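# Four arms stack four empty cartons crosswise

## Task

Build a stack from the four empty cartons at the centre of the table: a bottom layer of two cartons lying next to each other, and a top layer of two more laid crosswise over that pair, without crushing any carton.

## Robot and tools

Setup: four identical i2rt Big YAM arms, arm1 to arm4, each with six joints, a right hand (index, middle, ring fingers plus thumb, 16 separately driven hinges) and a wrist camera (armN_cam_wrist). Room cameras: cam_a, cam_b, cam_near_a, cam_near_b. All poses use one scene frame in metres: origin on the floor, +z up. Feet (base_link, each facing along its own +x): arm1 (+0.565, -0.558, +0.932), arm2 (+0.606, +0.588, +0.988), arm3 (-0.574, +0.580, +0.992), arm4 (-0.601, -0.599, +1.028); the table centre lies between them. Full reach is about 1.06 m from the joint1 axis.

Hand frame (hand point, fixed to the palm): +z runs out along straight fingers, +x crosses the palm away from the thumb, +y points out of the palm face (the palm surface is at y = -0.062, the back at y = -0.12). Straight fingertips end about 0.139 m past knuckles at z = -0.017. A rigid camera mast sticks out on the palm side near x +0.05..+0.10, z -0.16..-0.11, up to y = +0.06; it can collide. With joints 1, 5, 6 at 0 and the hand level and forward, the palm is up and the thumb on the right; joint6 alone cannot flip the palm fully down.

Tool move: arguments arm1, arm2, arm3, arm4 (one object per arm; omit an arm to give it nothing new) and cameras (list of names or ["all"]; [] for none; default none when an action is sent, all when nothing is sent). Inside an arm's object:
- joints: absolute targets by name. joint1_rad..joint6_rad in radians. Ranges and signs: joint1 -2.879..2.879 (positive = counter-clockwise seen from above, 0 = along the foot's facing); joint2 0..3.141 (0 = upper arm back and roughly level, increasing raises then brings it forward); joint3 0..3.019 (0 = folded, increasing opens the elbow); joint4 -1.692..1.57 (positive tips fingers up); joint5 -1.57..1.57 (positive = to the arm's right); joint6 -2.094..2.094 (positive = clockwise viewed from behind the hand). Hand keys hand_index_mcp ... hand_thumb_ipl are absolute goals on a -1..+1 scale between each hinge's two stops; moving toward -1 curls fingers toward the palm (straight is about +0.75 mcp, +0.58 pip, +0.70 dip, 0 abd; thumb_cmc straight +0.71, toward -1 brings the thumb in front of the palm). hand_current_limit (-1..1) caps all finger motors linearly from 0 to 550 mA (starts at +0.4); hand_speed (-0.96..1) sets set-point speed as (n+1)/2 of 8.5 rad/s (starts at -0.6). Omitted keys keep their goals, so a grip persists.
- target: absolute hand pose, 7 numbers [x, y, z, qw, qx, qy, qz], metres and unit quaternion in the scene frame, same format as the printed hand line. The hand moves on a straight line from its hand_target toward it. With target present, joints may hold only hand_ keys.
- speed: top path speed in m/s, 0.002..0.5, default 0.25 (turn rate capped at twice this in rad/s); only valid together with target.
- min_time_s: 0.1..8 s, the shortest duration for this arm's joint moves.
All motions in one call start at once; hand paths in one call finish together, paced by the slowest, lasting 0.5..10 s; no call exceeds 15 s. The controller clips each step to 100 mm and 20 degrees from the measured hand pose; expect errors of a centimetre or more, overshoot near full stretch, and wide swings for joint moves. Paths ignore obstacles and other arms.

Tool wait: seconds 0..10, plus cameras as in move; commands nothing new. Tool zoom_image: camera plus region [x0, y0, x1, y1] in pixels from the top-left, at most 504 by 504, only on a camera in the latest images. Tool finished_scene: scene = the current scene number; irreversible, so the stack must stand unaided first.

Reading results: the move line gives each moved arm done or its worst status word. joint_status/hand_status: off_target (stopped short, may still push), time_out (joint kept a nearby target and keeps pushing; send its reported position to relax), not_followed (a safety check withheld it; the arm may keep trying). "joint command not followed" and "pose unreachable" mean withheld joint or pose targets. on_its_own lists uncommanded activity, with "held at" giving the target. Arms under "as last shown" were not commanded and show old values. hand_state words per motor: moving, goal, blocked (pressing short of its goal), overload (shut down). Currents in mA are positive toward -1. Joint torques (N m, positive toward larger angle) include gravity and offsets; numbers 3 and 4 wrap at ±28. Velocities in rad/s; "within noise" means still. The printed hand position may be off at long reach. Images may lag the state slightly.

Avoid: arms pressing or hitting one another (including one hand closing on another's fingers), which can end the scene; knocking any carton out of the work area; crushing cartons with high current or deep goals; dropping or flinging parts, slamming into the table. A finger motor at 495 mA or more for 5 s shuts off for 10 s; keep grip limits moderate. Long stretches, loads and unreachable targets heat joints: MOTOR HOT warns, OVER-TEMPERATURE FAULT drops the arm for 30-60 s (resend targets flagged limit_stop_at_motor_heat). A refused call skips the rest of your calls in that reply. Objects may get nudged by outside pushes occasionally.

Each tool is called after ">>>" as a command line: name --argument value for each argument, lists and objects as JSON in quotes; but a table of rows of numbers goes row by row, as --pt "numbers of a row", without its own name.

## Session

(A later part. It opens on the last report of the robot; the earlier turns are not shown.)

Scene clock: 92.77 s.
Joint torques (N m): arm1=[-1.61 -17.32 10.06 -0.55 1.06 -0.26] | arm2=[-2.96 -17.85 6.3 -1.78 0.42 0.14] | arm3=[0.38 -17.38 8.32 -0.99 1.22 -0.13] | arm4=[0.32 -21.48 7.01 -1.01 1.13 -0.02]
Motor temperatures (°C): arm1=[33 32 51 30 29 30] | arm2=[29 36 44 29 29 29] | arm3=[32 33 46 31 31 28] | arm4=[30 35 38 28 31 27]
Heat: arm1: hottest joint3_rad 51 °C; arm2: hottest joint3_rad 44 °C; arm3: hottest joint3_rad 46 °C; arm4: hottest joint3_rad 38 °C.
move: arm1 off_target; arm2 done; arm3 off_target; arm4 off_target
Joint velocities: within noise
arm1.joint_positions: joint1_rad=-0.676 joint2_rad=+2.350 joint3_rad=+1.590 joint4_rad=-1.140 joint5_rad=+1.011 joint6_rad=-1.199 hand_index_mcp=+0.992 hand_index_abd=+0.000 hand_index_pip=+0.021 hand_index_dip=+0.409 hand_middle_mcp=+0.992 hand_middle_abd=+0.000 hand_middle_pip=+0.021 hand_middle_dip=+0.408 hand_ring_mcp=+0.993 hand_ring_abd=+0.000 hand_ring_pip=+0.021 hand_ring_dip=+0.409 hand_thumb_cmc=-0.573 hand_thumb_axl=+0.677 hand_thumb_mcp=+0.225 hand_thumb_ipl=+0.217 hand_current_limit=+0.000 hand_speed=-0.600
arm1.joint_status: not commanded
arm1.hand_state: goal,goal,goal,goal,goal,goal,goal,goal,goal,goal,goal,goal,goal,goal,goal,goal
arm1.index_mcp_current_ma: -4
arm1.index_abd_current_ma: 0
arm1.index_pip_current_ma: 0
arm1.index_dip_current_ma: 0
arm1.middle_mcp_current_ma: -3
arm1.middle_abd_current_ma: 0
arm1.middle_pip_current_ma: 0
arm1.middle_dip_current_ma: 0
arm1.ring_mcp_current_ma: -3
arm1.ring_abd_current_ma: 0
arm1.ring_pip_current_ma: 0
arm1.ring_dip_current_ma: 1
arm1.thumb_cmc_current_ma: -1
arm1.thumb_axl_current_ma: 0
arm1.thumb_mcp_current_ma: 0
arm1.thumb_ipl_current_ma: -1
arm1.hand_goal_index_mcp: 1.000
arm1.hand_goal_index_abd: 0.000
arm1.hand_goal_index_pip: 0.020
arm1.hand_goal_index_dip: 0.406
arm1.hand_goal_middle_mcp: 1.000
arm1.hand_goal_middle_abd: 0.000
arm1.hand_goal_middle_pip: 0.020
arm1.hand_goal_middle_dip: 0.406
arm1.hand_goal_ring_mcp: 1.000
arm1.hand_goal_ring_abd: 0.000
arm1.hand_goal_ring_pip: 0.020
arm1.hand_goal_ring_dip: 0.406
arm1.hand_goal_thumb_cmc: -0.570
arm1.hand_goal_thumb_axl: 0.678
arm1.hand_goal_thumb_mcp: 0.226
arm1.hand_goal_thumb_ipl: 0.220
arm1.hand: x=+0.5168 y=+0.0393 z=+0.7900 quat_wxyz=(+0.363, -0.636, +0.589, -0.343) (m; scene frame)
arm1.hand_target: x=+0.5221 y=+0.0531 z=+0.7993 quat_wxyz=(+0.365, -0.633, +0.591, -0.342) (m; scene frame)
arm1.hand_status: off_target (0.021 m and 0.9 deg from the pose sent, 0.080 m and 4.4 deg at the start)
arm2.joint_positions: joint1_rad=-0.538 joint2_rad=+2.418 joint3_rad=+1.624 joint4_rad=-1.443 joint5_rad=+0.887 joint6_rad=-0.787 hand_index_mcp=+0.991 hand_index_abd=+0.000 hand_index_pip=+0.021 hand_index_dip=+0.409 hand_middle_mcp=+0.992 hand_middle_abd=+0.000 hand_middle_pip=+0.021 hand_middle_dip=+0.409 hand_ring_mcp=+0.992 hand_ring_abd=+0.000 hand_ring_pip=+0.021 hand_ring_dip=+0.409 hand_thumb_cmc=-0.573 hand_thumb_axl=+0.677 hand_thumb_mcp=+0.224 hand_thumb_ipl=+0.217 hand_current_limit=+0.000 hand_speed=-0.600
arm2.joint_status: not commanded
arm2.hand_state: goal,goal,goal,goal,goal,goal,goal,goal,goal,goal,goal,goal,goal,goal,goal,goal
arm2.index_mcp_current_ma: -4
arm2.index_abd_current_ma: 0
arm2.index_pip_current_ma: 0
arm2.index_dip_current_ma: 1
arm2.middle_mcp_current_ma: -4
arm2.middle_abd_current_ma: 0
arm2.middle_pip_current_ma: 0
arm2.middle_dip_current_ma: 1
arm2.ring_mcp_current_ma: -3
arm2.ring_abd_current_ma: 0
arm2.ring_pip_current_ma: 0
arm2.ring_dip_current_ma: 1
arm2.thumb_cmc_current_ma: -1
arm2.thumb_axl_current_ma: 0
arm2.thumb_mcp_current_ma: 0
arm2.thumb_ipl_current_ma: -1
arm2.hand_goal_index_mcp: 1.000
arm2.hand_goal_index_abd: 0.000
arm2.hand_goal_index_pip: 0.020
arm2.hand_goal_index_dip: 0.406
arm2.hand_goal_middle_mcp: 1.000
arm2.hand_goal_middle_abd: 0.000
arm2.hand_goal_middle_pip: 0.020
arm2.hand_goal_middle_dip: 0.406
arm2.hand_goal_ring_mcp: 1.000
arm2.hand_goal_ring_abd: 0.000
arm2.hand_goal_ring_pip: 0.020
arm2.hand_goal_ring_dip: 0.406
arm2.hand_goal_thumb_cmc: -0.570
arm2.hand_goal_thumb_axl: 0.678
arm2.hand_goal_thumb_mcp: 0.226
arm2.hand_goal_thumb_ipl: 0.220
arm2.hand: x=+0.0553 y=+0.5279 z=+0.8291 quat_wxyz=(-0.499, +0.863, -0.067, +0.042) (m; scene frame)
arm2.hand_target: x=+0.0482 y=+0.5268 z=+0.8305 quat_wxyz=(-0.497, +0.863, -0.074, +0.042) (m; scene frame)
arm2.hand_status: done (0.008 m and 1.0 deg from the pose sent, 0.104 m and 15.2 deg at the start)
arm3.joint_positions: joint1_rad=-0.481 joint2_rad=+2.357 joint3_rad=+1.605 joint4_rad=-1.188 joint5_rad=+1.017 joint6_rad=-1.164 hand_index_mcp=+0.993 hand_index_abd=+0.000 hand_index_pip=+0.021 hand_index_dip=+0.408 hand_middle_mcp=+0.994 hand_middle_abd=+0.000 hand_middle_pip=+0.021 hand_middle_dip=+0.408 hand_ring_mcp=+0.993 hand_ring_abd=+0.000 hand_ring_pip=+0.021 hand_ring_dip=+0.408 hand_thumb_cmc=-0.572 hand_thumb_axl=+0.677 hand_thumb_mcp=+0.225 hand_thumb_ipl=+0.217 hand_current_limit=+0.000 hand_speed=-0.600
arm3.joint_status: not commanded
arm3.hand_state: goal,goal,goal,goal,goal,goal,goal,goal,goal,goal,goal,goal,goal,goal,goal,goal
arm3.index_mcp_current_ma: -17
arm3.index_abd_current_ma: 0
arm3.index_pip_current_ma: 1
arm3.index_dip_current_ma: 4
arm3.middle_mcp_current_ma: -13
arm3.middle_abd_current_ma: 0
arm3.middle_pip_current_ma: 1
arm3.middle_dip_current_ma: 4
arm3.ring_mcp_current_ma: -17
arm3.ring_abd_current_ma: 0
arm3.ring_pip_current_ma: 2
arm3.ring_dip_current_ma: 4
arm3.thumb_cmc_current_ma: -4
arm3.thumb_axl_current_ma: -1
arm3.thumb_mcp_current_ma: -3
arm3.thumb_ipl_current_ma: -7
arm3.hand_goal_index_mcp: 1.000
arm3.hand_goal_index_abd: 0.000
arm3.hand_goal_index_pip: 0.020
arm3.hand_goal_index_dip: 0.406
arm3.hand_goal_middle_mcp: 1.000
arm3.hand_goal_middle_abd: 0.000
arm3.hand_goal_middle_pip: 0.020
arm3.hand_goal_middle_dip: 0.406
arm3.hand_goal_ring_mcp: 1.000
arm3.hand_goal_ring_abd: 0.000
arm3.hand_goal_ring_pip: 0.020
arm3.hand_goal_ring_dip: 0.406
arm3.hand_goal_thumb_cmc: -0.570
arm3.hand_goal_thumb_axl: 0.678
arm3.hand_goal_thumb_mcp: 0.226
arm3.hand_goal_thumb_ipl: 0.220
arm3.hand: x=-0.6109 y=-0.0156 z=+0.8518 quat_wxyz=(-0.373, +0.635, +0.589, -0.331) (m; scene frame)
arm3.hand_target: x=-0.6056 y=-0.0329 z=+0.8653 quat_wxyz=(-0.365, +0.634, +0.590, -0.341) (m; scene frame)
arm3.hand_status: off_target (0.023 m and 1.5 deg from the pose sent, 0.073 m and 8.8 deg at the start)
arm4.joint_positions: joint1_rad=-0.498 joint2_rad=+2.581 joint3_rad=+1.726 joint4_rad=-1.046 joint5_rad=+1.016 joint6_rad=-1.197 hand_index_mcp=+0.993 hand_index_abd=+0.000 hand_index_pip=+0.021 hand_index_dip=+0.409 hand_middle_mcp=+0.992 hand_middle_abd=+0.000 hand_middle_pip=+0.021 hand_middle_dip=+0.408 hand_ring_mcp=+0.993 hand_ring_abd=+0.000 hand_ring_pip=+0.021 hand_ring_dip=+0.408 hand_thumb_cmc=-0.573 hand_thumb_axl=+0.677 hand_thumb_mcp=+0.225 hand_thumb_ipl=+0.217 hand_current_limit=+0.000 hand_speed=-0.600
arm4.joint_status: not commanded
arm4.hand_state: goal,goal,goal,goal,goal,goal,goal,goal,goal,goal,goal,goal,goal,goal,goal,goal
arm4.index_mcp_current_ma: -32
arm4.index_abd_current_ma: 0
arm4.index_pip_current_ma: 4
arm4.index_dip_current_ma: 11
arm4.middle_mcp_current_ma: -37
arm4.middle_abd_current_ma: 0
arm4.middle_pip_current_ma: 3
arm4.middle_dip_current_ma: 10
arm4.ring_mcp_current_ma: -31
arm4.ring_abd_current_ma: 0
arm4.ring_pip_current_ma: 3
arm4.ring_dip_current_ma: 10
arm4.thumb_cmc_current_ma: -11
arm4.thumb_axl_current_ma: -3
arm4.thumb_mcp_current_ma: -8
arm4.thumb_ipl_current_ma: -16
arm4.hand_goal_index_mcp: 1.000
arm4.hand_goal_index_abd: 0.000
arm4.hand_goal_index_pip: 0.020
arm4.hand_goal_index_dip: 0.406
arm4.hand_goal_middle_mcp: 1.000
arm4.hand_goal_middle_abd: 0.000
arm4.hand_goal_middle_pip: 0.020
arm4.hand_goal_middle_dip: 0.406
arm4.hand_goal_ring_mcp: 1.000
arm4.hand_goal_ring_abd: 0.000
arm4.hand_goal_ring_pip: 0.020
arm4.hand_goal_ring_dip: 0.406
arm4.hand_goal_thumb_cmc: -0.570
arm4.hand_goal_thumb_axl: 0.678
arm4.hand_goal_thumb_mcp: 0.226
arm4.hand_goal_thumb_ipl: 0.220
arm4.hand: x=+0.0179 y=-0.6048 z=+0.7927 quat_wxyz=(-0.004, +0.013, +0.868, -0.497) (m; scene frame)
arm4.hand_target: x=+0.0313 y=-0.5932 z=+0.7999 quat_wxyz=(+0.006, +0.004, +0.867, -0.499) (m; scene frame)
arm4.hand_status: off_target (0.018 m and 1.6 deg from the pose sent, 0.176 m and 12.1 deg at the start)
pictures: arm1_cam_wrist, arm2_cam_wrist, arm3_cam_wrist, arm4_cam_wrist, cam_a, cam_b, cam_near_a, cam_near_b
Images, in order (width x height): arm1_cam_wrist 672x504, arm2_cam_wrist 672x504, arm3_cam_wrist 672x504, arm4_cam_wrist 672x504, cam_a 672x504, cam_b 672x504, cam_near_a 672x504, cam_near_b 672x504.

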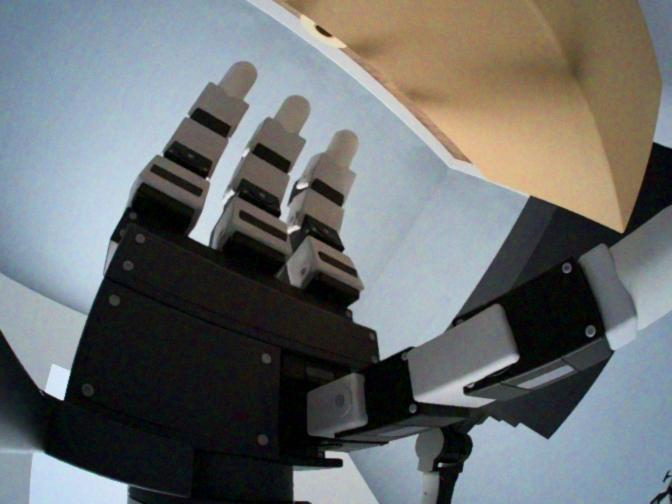

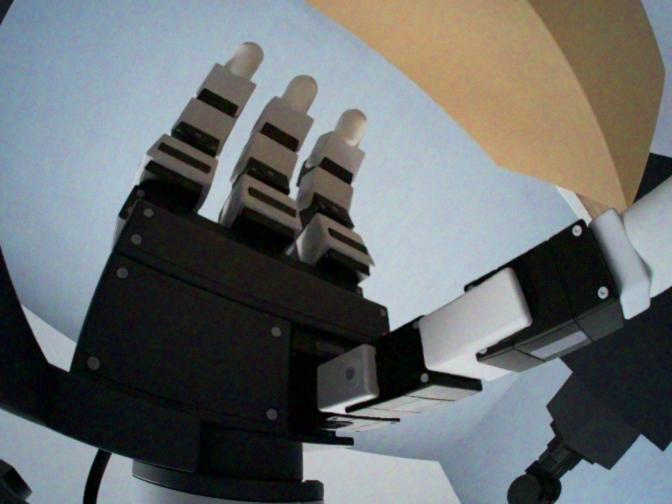

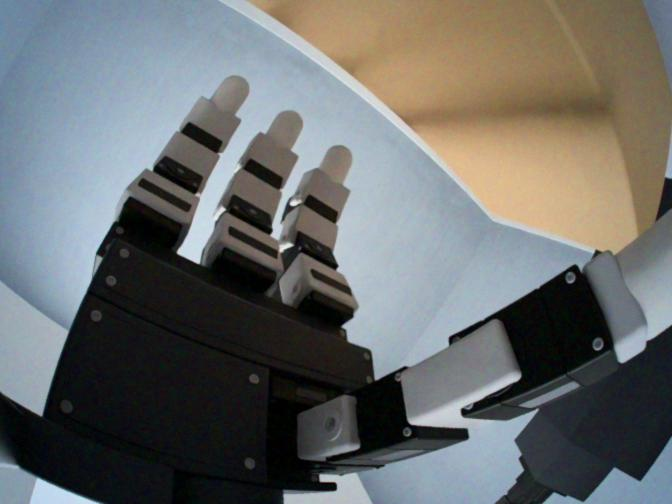

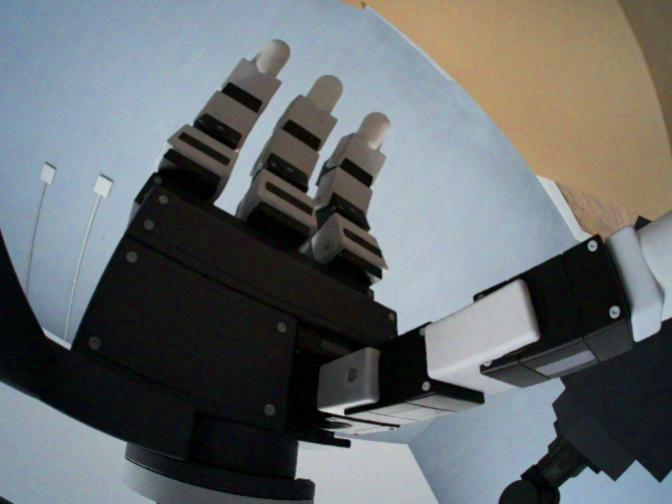

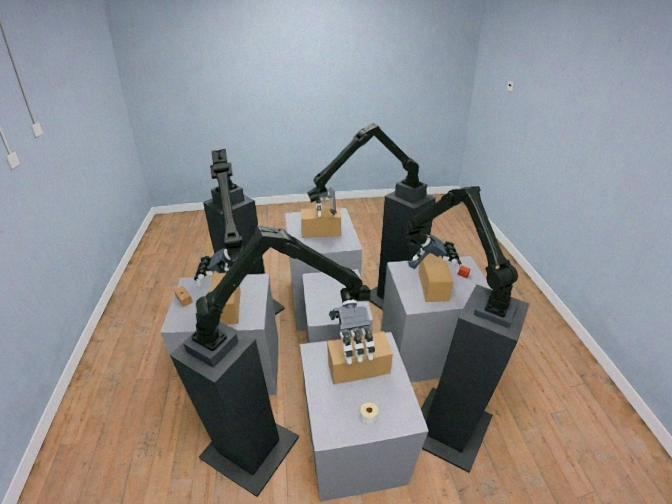

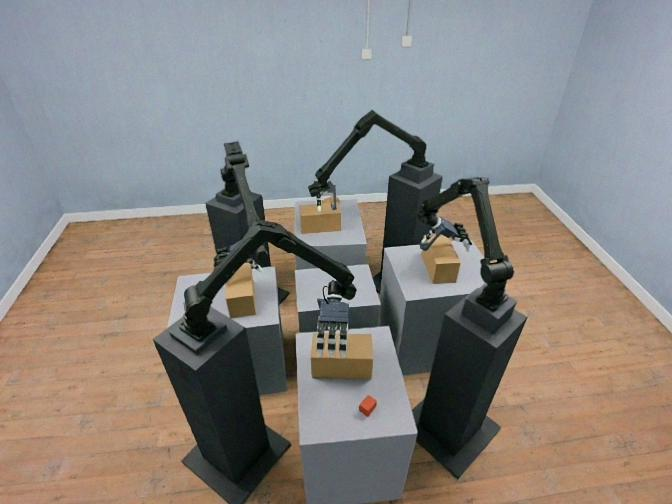

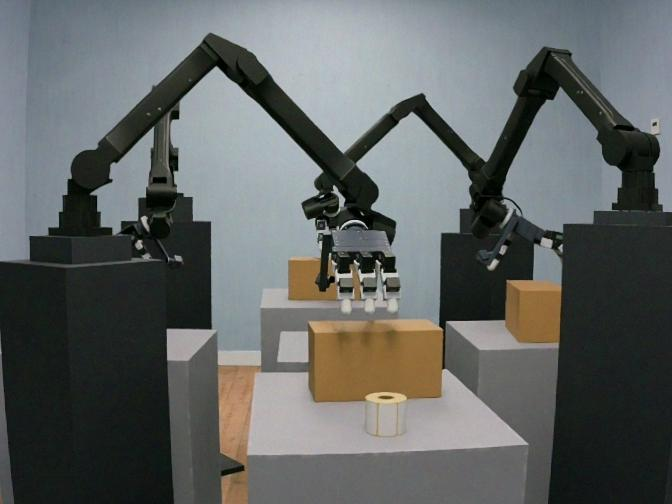

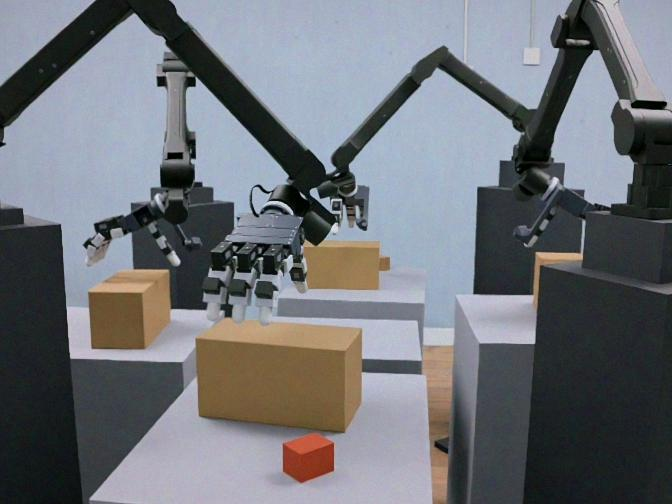

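>>> move --arm1 '{"target":[0.527,0.054,0.707,0.3639,-0.6303,0.5940,-0.3430],"speed":0.11}' --arm2 '{"target":[0.030,0.532,0.737,0.4982,-0.8628,0.0754,-0.0436],"speed":0.11}' --arm3 '{"target":[-0.604,-0.038,0.785,0.3657,-0.6334,-0.5907,0.3410],"speed":0.11}' --arm4 '{"target":[0.026,-0.591,0.716,0.0,0.0,-0.8660,0.5],"speed":0.11}' --cameras '["all"]'

Scene clock: 131.40 s.
Joint torques (N m): arm1=[-1.67 -18.02 8.72 0.27 1 -0.23] | arm2=[-3.02 -18.49 5.9 -0.28 0.82 -0.02] | arm3=[0.44 -17.55 7.46 -0.06 1.2 -0.12] | arm4=[0.5 -21.07 6.39 -0.18 1.07 0.06]
Motor temperatures (°C): arm1=[33 36 51 30 32 30] | arm2=[29 38 45 29 29 29] | arm3=[32 39 48 31 34 28] | arm4=[30 36 40 28 32 27]
Heat: arm1: hottest joint3_rad 51 °C; arm2: hottest joint3_rad 45 °C; arm3: hottest joint3_rad 48 °C; arm4: hottest joint3_rad 40 °C.
move: arm1 off_target; arm2 off_target; arm3 off_target; arm4 off_target
Joint velocities: within noise
arm1.joint_positions: joint1_rad=-0.679 joint2_rad=+2.524 joint3_rad=+1.642 joint4_rad=-1.036 joint5_rad=+1.011 joint6_rad=-1.199 hand_index_mcp=+0.992 hand_index_abd=+0.000 hand_index_pip=+0.021 hand_index_dip=+0.409 hand_middle_mcp=+0.992 hand_middle_abd=+0.000 hand_middle_pip=+0.021 hand_middle_dip=+0.408 hand_ring_mcp=+0.993 hand_ring_abd=+0.000 hand_ring_pip=+0.021 hand_ring_dip=+0.409 hand_thumb_cmc=-0.573 hand_thumb_axl=+0.677 hand_thumb_mcp=+0.225 hand_thumb_ipl=+0.217 hand_current_limit=+0.000 hand_speed=-0.600
arm1.joint_status: not commanded
arm1.hand_state: goal,goal,goal,goal,goal,goal,goal,goal,goal,goal,goal,goal,goal,goal,goal,goal
arm1.index_mcp_current_ma: -4
arm1.index_abd_current_ma: 0
arm1.index_pip_current_ma: 0
arm1.index_dip_current_ma: 0
arm1.middle_mcp_current_ma: -3
arm1.middle_abd_current_ma: 0
arm1.middle_pip_current_ma: 0
arm1.middle_dip_current_ma: 0
arm1.ring_mcp_current_ma: -3
arm1.ring_abd_current_ma: 0
arm1.ring_pip_current_ma: 0
arm1.ring_dip_current_ma: 1
arm1.thumb_cmc_current_ma: 0
arm1.thumb_axl_current_ma: 0
arm1.thumb_mcp_current_ma: 0
arm1.thumb_ipl_current_ma: -1
arm1.hand_goal_index_mcp: 1.000
arm1.hand_goal_index_abd: 0.000
arm1.hand_goal_index_pip: 0.020
arm1.hand_goal_index_dip: 0.406
arm1.hand_goal_middle_mcp: 1.000
arm1.hand_goal_middle_abd: 0.000
arm1.hand_goal_middle_pip: 0.020
arm1.hand_goal_middle_dip: 0.406
arm1.hand_goal_ring_mcp: 1.000
arm1.hand_goal_ring_abd: 0.000
arm1.hand_goal_ring_pip: 0.020
arm1.hand_goal_ring_dip: 0.406
arm1.hand_goal_thumb_cmc: -0.570
arm1.hand_goal_thumb_axl: 0.678
arm1.hand_goal_thumb_mcp: 0.226
arm1.hand_goal_thumb_ipl: 0.220
arm1.hand: x=+0.5198 y=+0.0353 z=+0.7014 quat_wxyz=(+0.358, -0.637, +0.586, -0.350) (m; scene frame)
arm1.hand_target: x=+0.5242 y=+0.0529 z=+0.7080 quat_wxyz=(+0.365, -0.631, +0.593, -0.342) (m; scene frame)
arm1.hand_status: off_target (0.021 m and 1.6 deg from the pose sent, 0.085 m and 0.9 deg at the start)
arm2.joint_positions: joint1_rad=-0.555 joint2_rad=+2.627 joint3_rad=+1.769 joint4_rad=-1.395 joint5_rad=+0.887 joint6_rad=-0.786 hand_index_mcp=+0.991 hand_index_abd=+0.000 hand_index_pip=+0.021 hand_index_dip=+0.409 hand_middle_mcp=+0.992 hand_middle_abd=+0.000 hand_middle_pip=+0.021 hand_middle_dip=+0.409 hand_ring_mcp=+0.993 hand_ring_abd=+0.000 hand_ring_pip=+0.021 hand_ring_dip=+0.409 hand_thumb_cmc=-0.573 hand_thumb_axl=+0.677 hand_thumb_mcp=+0.224 hand_thumb_ipl=+0.217 hand_current_limit=+0.000 hand_speed=-0.600
arm2.joint_status: not commanded
arm2.hand_state: goal,goal,goal,goal,goal,goal,goal,goal,goal,goal,goal,goal,goal,goal,goal,goal
arm2.index_mcp_current_ma: -4
arm2.index_abd_current_ma: 0
arm2.index_pip_current_ma: 0
arm2.index_dip_current_ma: 1
arm2.middle_mcp_current_ma: -4
arm2.middle_abd_current_ma: 0
arm2.middle_pip_current_ma: 0
arm2.middle_dip_current_ma: 1
arm2.ring_mcp_current_ma: -3
arm2.ring_abd_current_ma: 0
arm2.ring_pip_current_ma: 0
arm2.ring_dip_current_ma: 1
arm2.thumb_cmc_current_ma: -1
arm2.thumb_axl_current_ma: 0
arm2.thumb_mcp_current_ma: 0
arm2.thumb_ipl_current_ma: -1
arm2.hand_goal_index_mcp: 1.000
arm2.hand_goal_index_abd: 0.000
arm2.hand_goal_index_pip: 0.020
arm2.hand_goal_index_dip: 0.406
arm2.hand_goal_middle_mcp: 1.000
arm2.hand_goal_middle_abd: 0.000
arm2.hand_goal_middle_pip: 0.020
arm2.hand_goal_middle_dip: 0.406
arm2.hand_goal_ring_mcp: 1.000
arm2.hand_goal_ring_abd: 0.000
arm2.hand_goal_ring_pip: 0.020
arm2.hand_goal_ring_dip: 0.406
arm2.hand_goal_thumb_cmc: -0.570
arm2.hand_goal_thumb_axl: 0.678
arm2.hand_goal_thumb_mcp: 0.226
arm2.hand_goal_thumb_ipl: 0.220
arm2.hand: x=+0.0421 y=+0.5336 z=+0.7413 quat_wxyz=(-0.502, +0.861, -0.071, +0.053) (m; scene frame)
arm2.hand_target: x=+0.0307 y=+0.5340 z=+0.7369 quat_wxyz=(-0.498, +0.863, -0.078, +0.044) (m; scene frame)
arm2.hand_status: off_target (0.013 m and 1.2 deg from the pose sent, 0.096 m and 1.0 deg at the start)
arm3.joint_positions: joint1_rad=-0.481 joint2_rad=+2.513 joint3_rad=+1.665 joint4_rad=-1.113 joint5_rad=+1.018 joint6_rad=-1.164 hand_index_mcp=+0.993 hand_index_abd=+0.000 hand_index_pip=+0.021 hand_index_dip=+0.408 hand_middle_mcp=+0.994 hand_middle_abd=+0.000 hand_middle_pip=+0.021 hand_middle_dip=+0.408 hand_ring_mcp=+0.993 hand_ring_abd=+0.000 hand_ring_pip=+0.021 hand_ring_dip=+0.408 hand_thumb_cmc=-0.572 hand_thumb_axl=+0.677 hand_thumb_mcp=+0.225 hand_thumb_ipl=+0.217 hand_current_limit=+0.000 hand_speed=-0.600
arm3.joint_status: not commanded
arm3.hand_state: goal,goal,goal,goal,goal,goal,goal,goal,goal,goal,goal,goal,goal,goal,goal,goal
arm3.index_mcp_current_ma: -17
arm3.index_abd_current_ma: 0
arm3.index_pip_current_ma: 1
arm3.index_dip_current_ma: 4
arm3.middle_mcp_current_ma: -13
arm3.middle_abd_current_ma: 0
arm3.middle_pip_current_ma: 1
arm3.middle_dip_current_ma: 4
arm3.ring_mcp_current_ma: -17
arm3.ring_abd_current_ma: 0
arm3.ring_pip_current_ma: 1
arm3.ring_dip_current_ma: 4
arm3.thumb_cmc_current_ma: -4
arm3.thumb_axl_current_ma: -1
arm3.thumb_mcp_current_ma: -3
arm3.thumb_ipl_current_ma: -7
arm3.hand_goal_index_mcp: 1.000
arm3.hand_goal_index_abd: 0.000
arm3.hand_goal_index_pip: 0.020
arm3.hand_goal_index_dip: 0.406
arm3.hand_goal_middle_mcp: 1.000
arm3.hand_goal_middle_abd: 0.000
arm3.hand_goal_middle_pip: 0.020
arm3.hand_goal_middle_dip: 0.406
arm3.hand_goal_ring_mcp: 1.000
arm3.hand_goal_ring_abd: 0.000
arm3.hand_goal_ring_pip: 0.020
arm3.hand_goal_ring_dip: 0.406
arm3.hand_goal_thumb_cmc: -0.570
arm3.hand_goal_thumb_axl: 0.678
arm3.hand_goal_thumb_mcp: 0.226
arm3.hand_goal_thumb_ipl: 0.220
arm3.hand: x=-0.6102 y=-0.0146 z=+0.7750 quat_wxyz=(-0.381, +0.630, +0.592, -0.326) (m; scene frame)
arm3.hand_target: x=-0.6043 y=-0.0365 z=+0.7854 quat_wxyz=(-0.366, +0.633, +0.591, -0.341) (m; scene frame)
arm3.hand_status: off_target (0.026 m and 2.5 deg from the pose sent, 0.071 m and 1.5 deg at the start)
arm4.joint_positions: joint1_rad=-0.493 joint2_rad=+2.748 joint3_rad=+1.823 joint4_rad=-1.013 joint5_rad=+1.016 joint6_rad=-1.197 hand_index_mcp=+0.993 hand_index_abd=+0.000 hand_index_pip=+0.021 hand_index_dip=+0.409 hand_middle_mcp=+0.992 hand_middle_abd=+0.000 hand_middle_pip=+0.021 hand_middle_dip=+0.408 hand_ring_mcp=+0.993 hand_ring_abd=+0.000 hand_ring_pip=+0.021 hand_ring_dip=+0.408 hand_thumb_cmc=-0.572 hand_thumb_axl=+0.677 hand_thumb_mcp=+0.225 hand_thumb_ipl=+0.217 hand_current_limit=+0.000 hand_speed=-0.600
arm4.joint_status: not commanded
arm4.hand_state: goal,goal,goal,goal,goal,goal,goal,goal,goal,goal,goal,goal,goal,goal,goal,goal
arm4.index_mcp_current_ma: -32
arm4.index_abd_current_ma: 0
arm4.index_pip_current_ma: 4
arm4.index_dip_current_ma: 11
arm4.middle_mcp_current_ma: -37
arm4.middle_abd_current_ma: 0
arm4.middle_pip_current_ma: 3
arm4.middle_dip_current_ma: 10
arm4.ring_mcp_current_ma: -31
arm4.ring_abd_current_ma: 0
arm4.ring_pip_current_ma: 3
arm4.ring_dip_current_ma: 10
arm4.thumb_cmc_current_ma: -10
arm4.thumb_axl_current_ma: -3
arm4.thumb_mcp_current_ma: -8
arm4.thumb_ipl_current_ma: -16
arm4.hand_goal_index_mcp: 1.000
arm4.hand_goal_index_abd: 0.000
arm4.hand_goal_index_pip: 0.020
arm4.hand_goal_index_dip: 0.406
arm4.hand_goal_middle_mcp: 1.000
arm4.hand_goal_middle_abd: 0.000
arm4.hand_goal_middle_pip: 0.020
arm4.hand_goal_middle_dip: 0.406
arm4.hand_goal_ring_mcp: 1.000
arm4.hand_goal_ring_abd: 0.000
arm4.hand_goal_ring_pip: 0.020
arm4.hand_goal_ring_dip: 0.406
arm4.hand_goal_thumb_cmc: -0.570
arm4.hand_goal_thumb_axl: 0.678
arm4.hand_goal_thumb_mcp: 0.226
arm4.hand_goal_thumb_ipl: 0.220
arm4.hand: x=+0.0088 y=-0.6031 z=+0.7152 quat_wxyz=(-0.018, +0.002, +0.866, -0.500) (m; scene frame)
arm4.hand_target: x=+0.0242 y=-0.5906 z=+0.7164 quat_wxyz=(+0.000, -0.001, +0.866, -0.500) (m; scene frame)
arm4.hand_status: off_target (0.021 m and 2.1 deg from the pose sent, 0.078 m and 1.6 deg at the start)
pictures: arm1_cam_wrist, arm2_cam_wrist, arm3_cam_wrist, arm4_cam_wrist, cam_a, cam_b, cam_near_a, cam_near_b
Images, in order (width x height): arm1_cam_wrist 672x504, arm2_cam_wrist 672x504, arm3_cam_wrist 672x504, arm4_cam_wrist 672x504, cam_a 672x504, cam_b 672x504, cam_near_a 672x504, cam_near_b 672x504.

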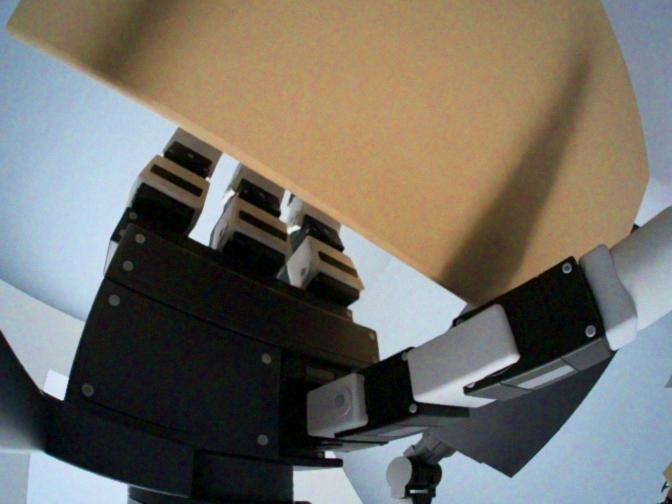

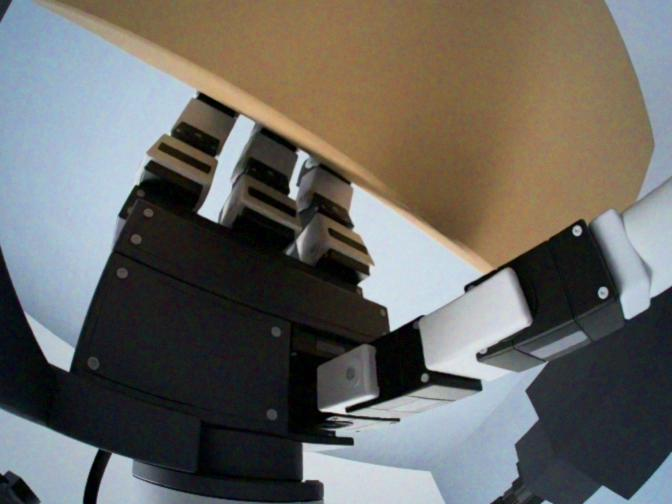

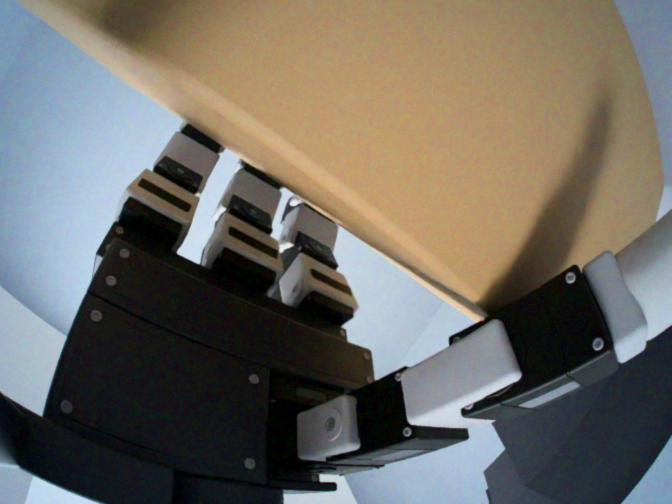

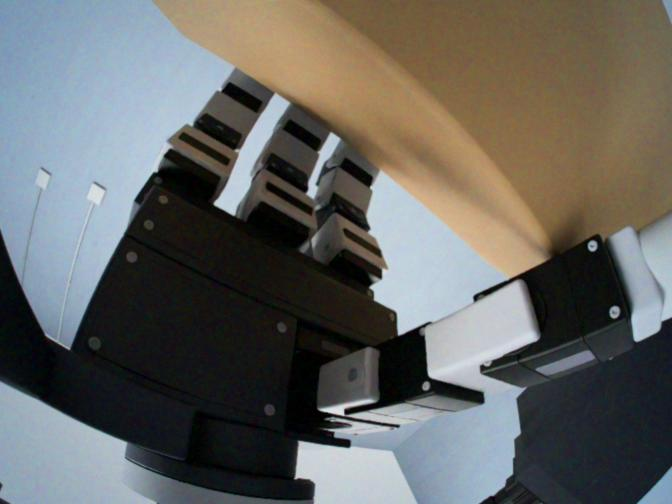

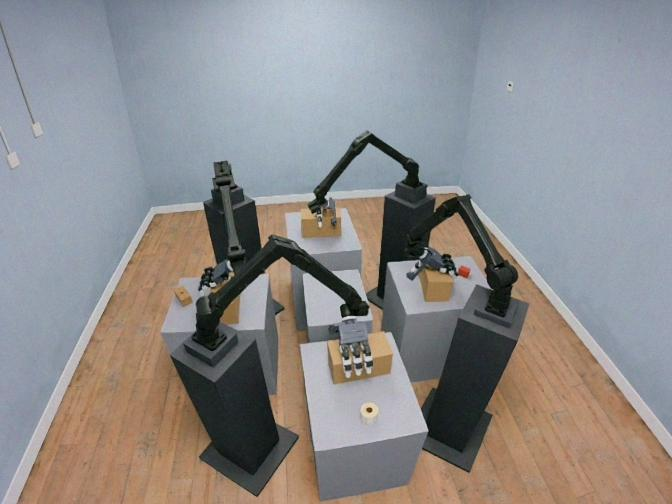

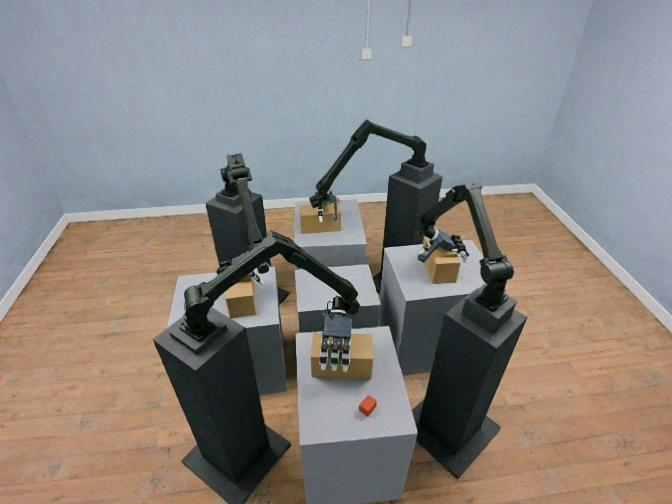

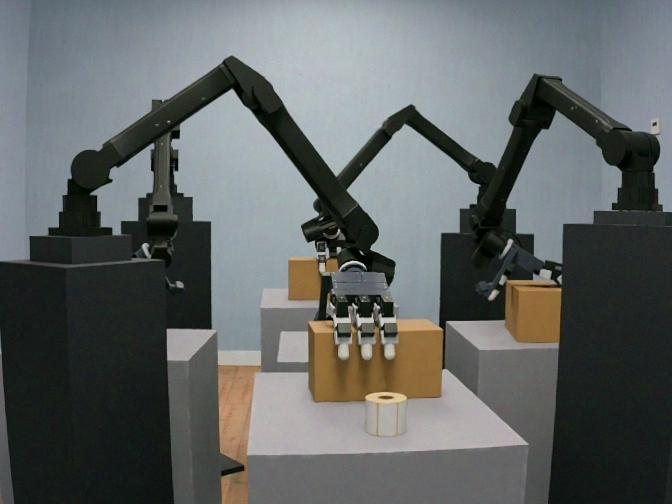

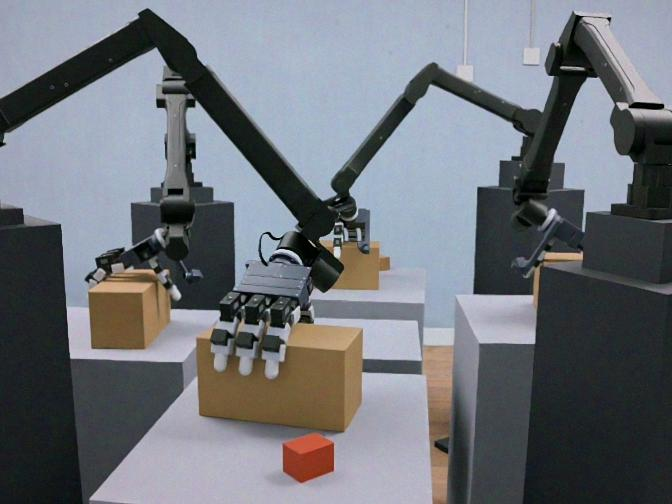

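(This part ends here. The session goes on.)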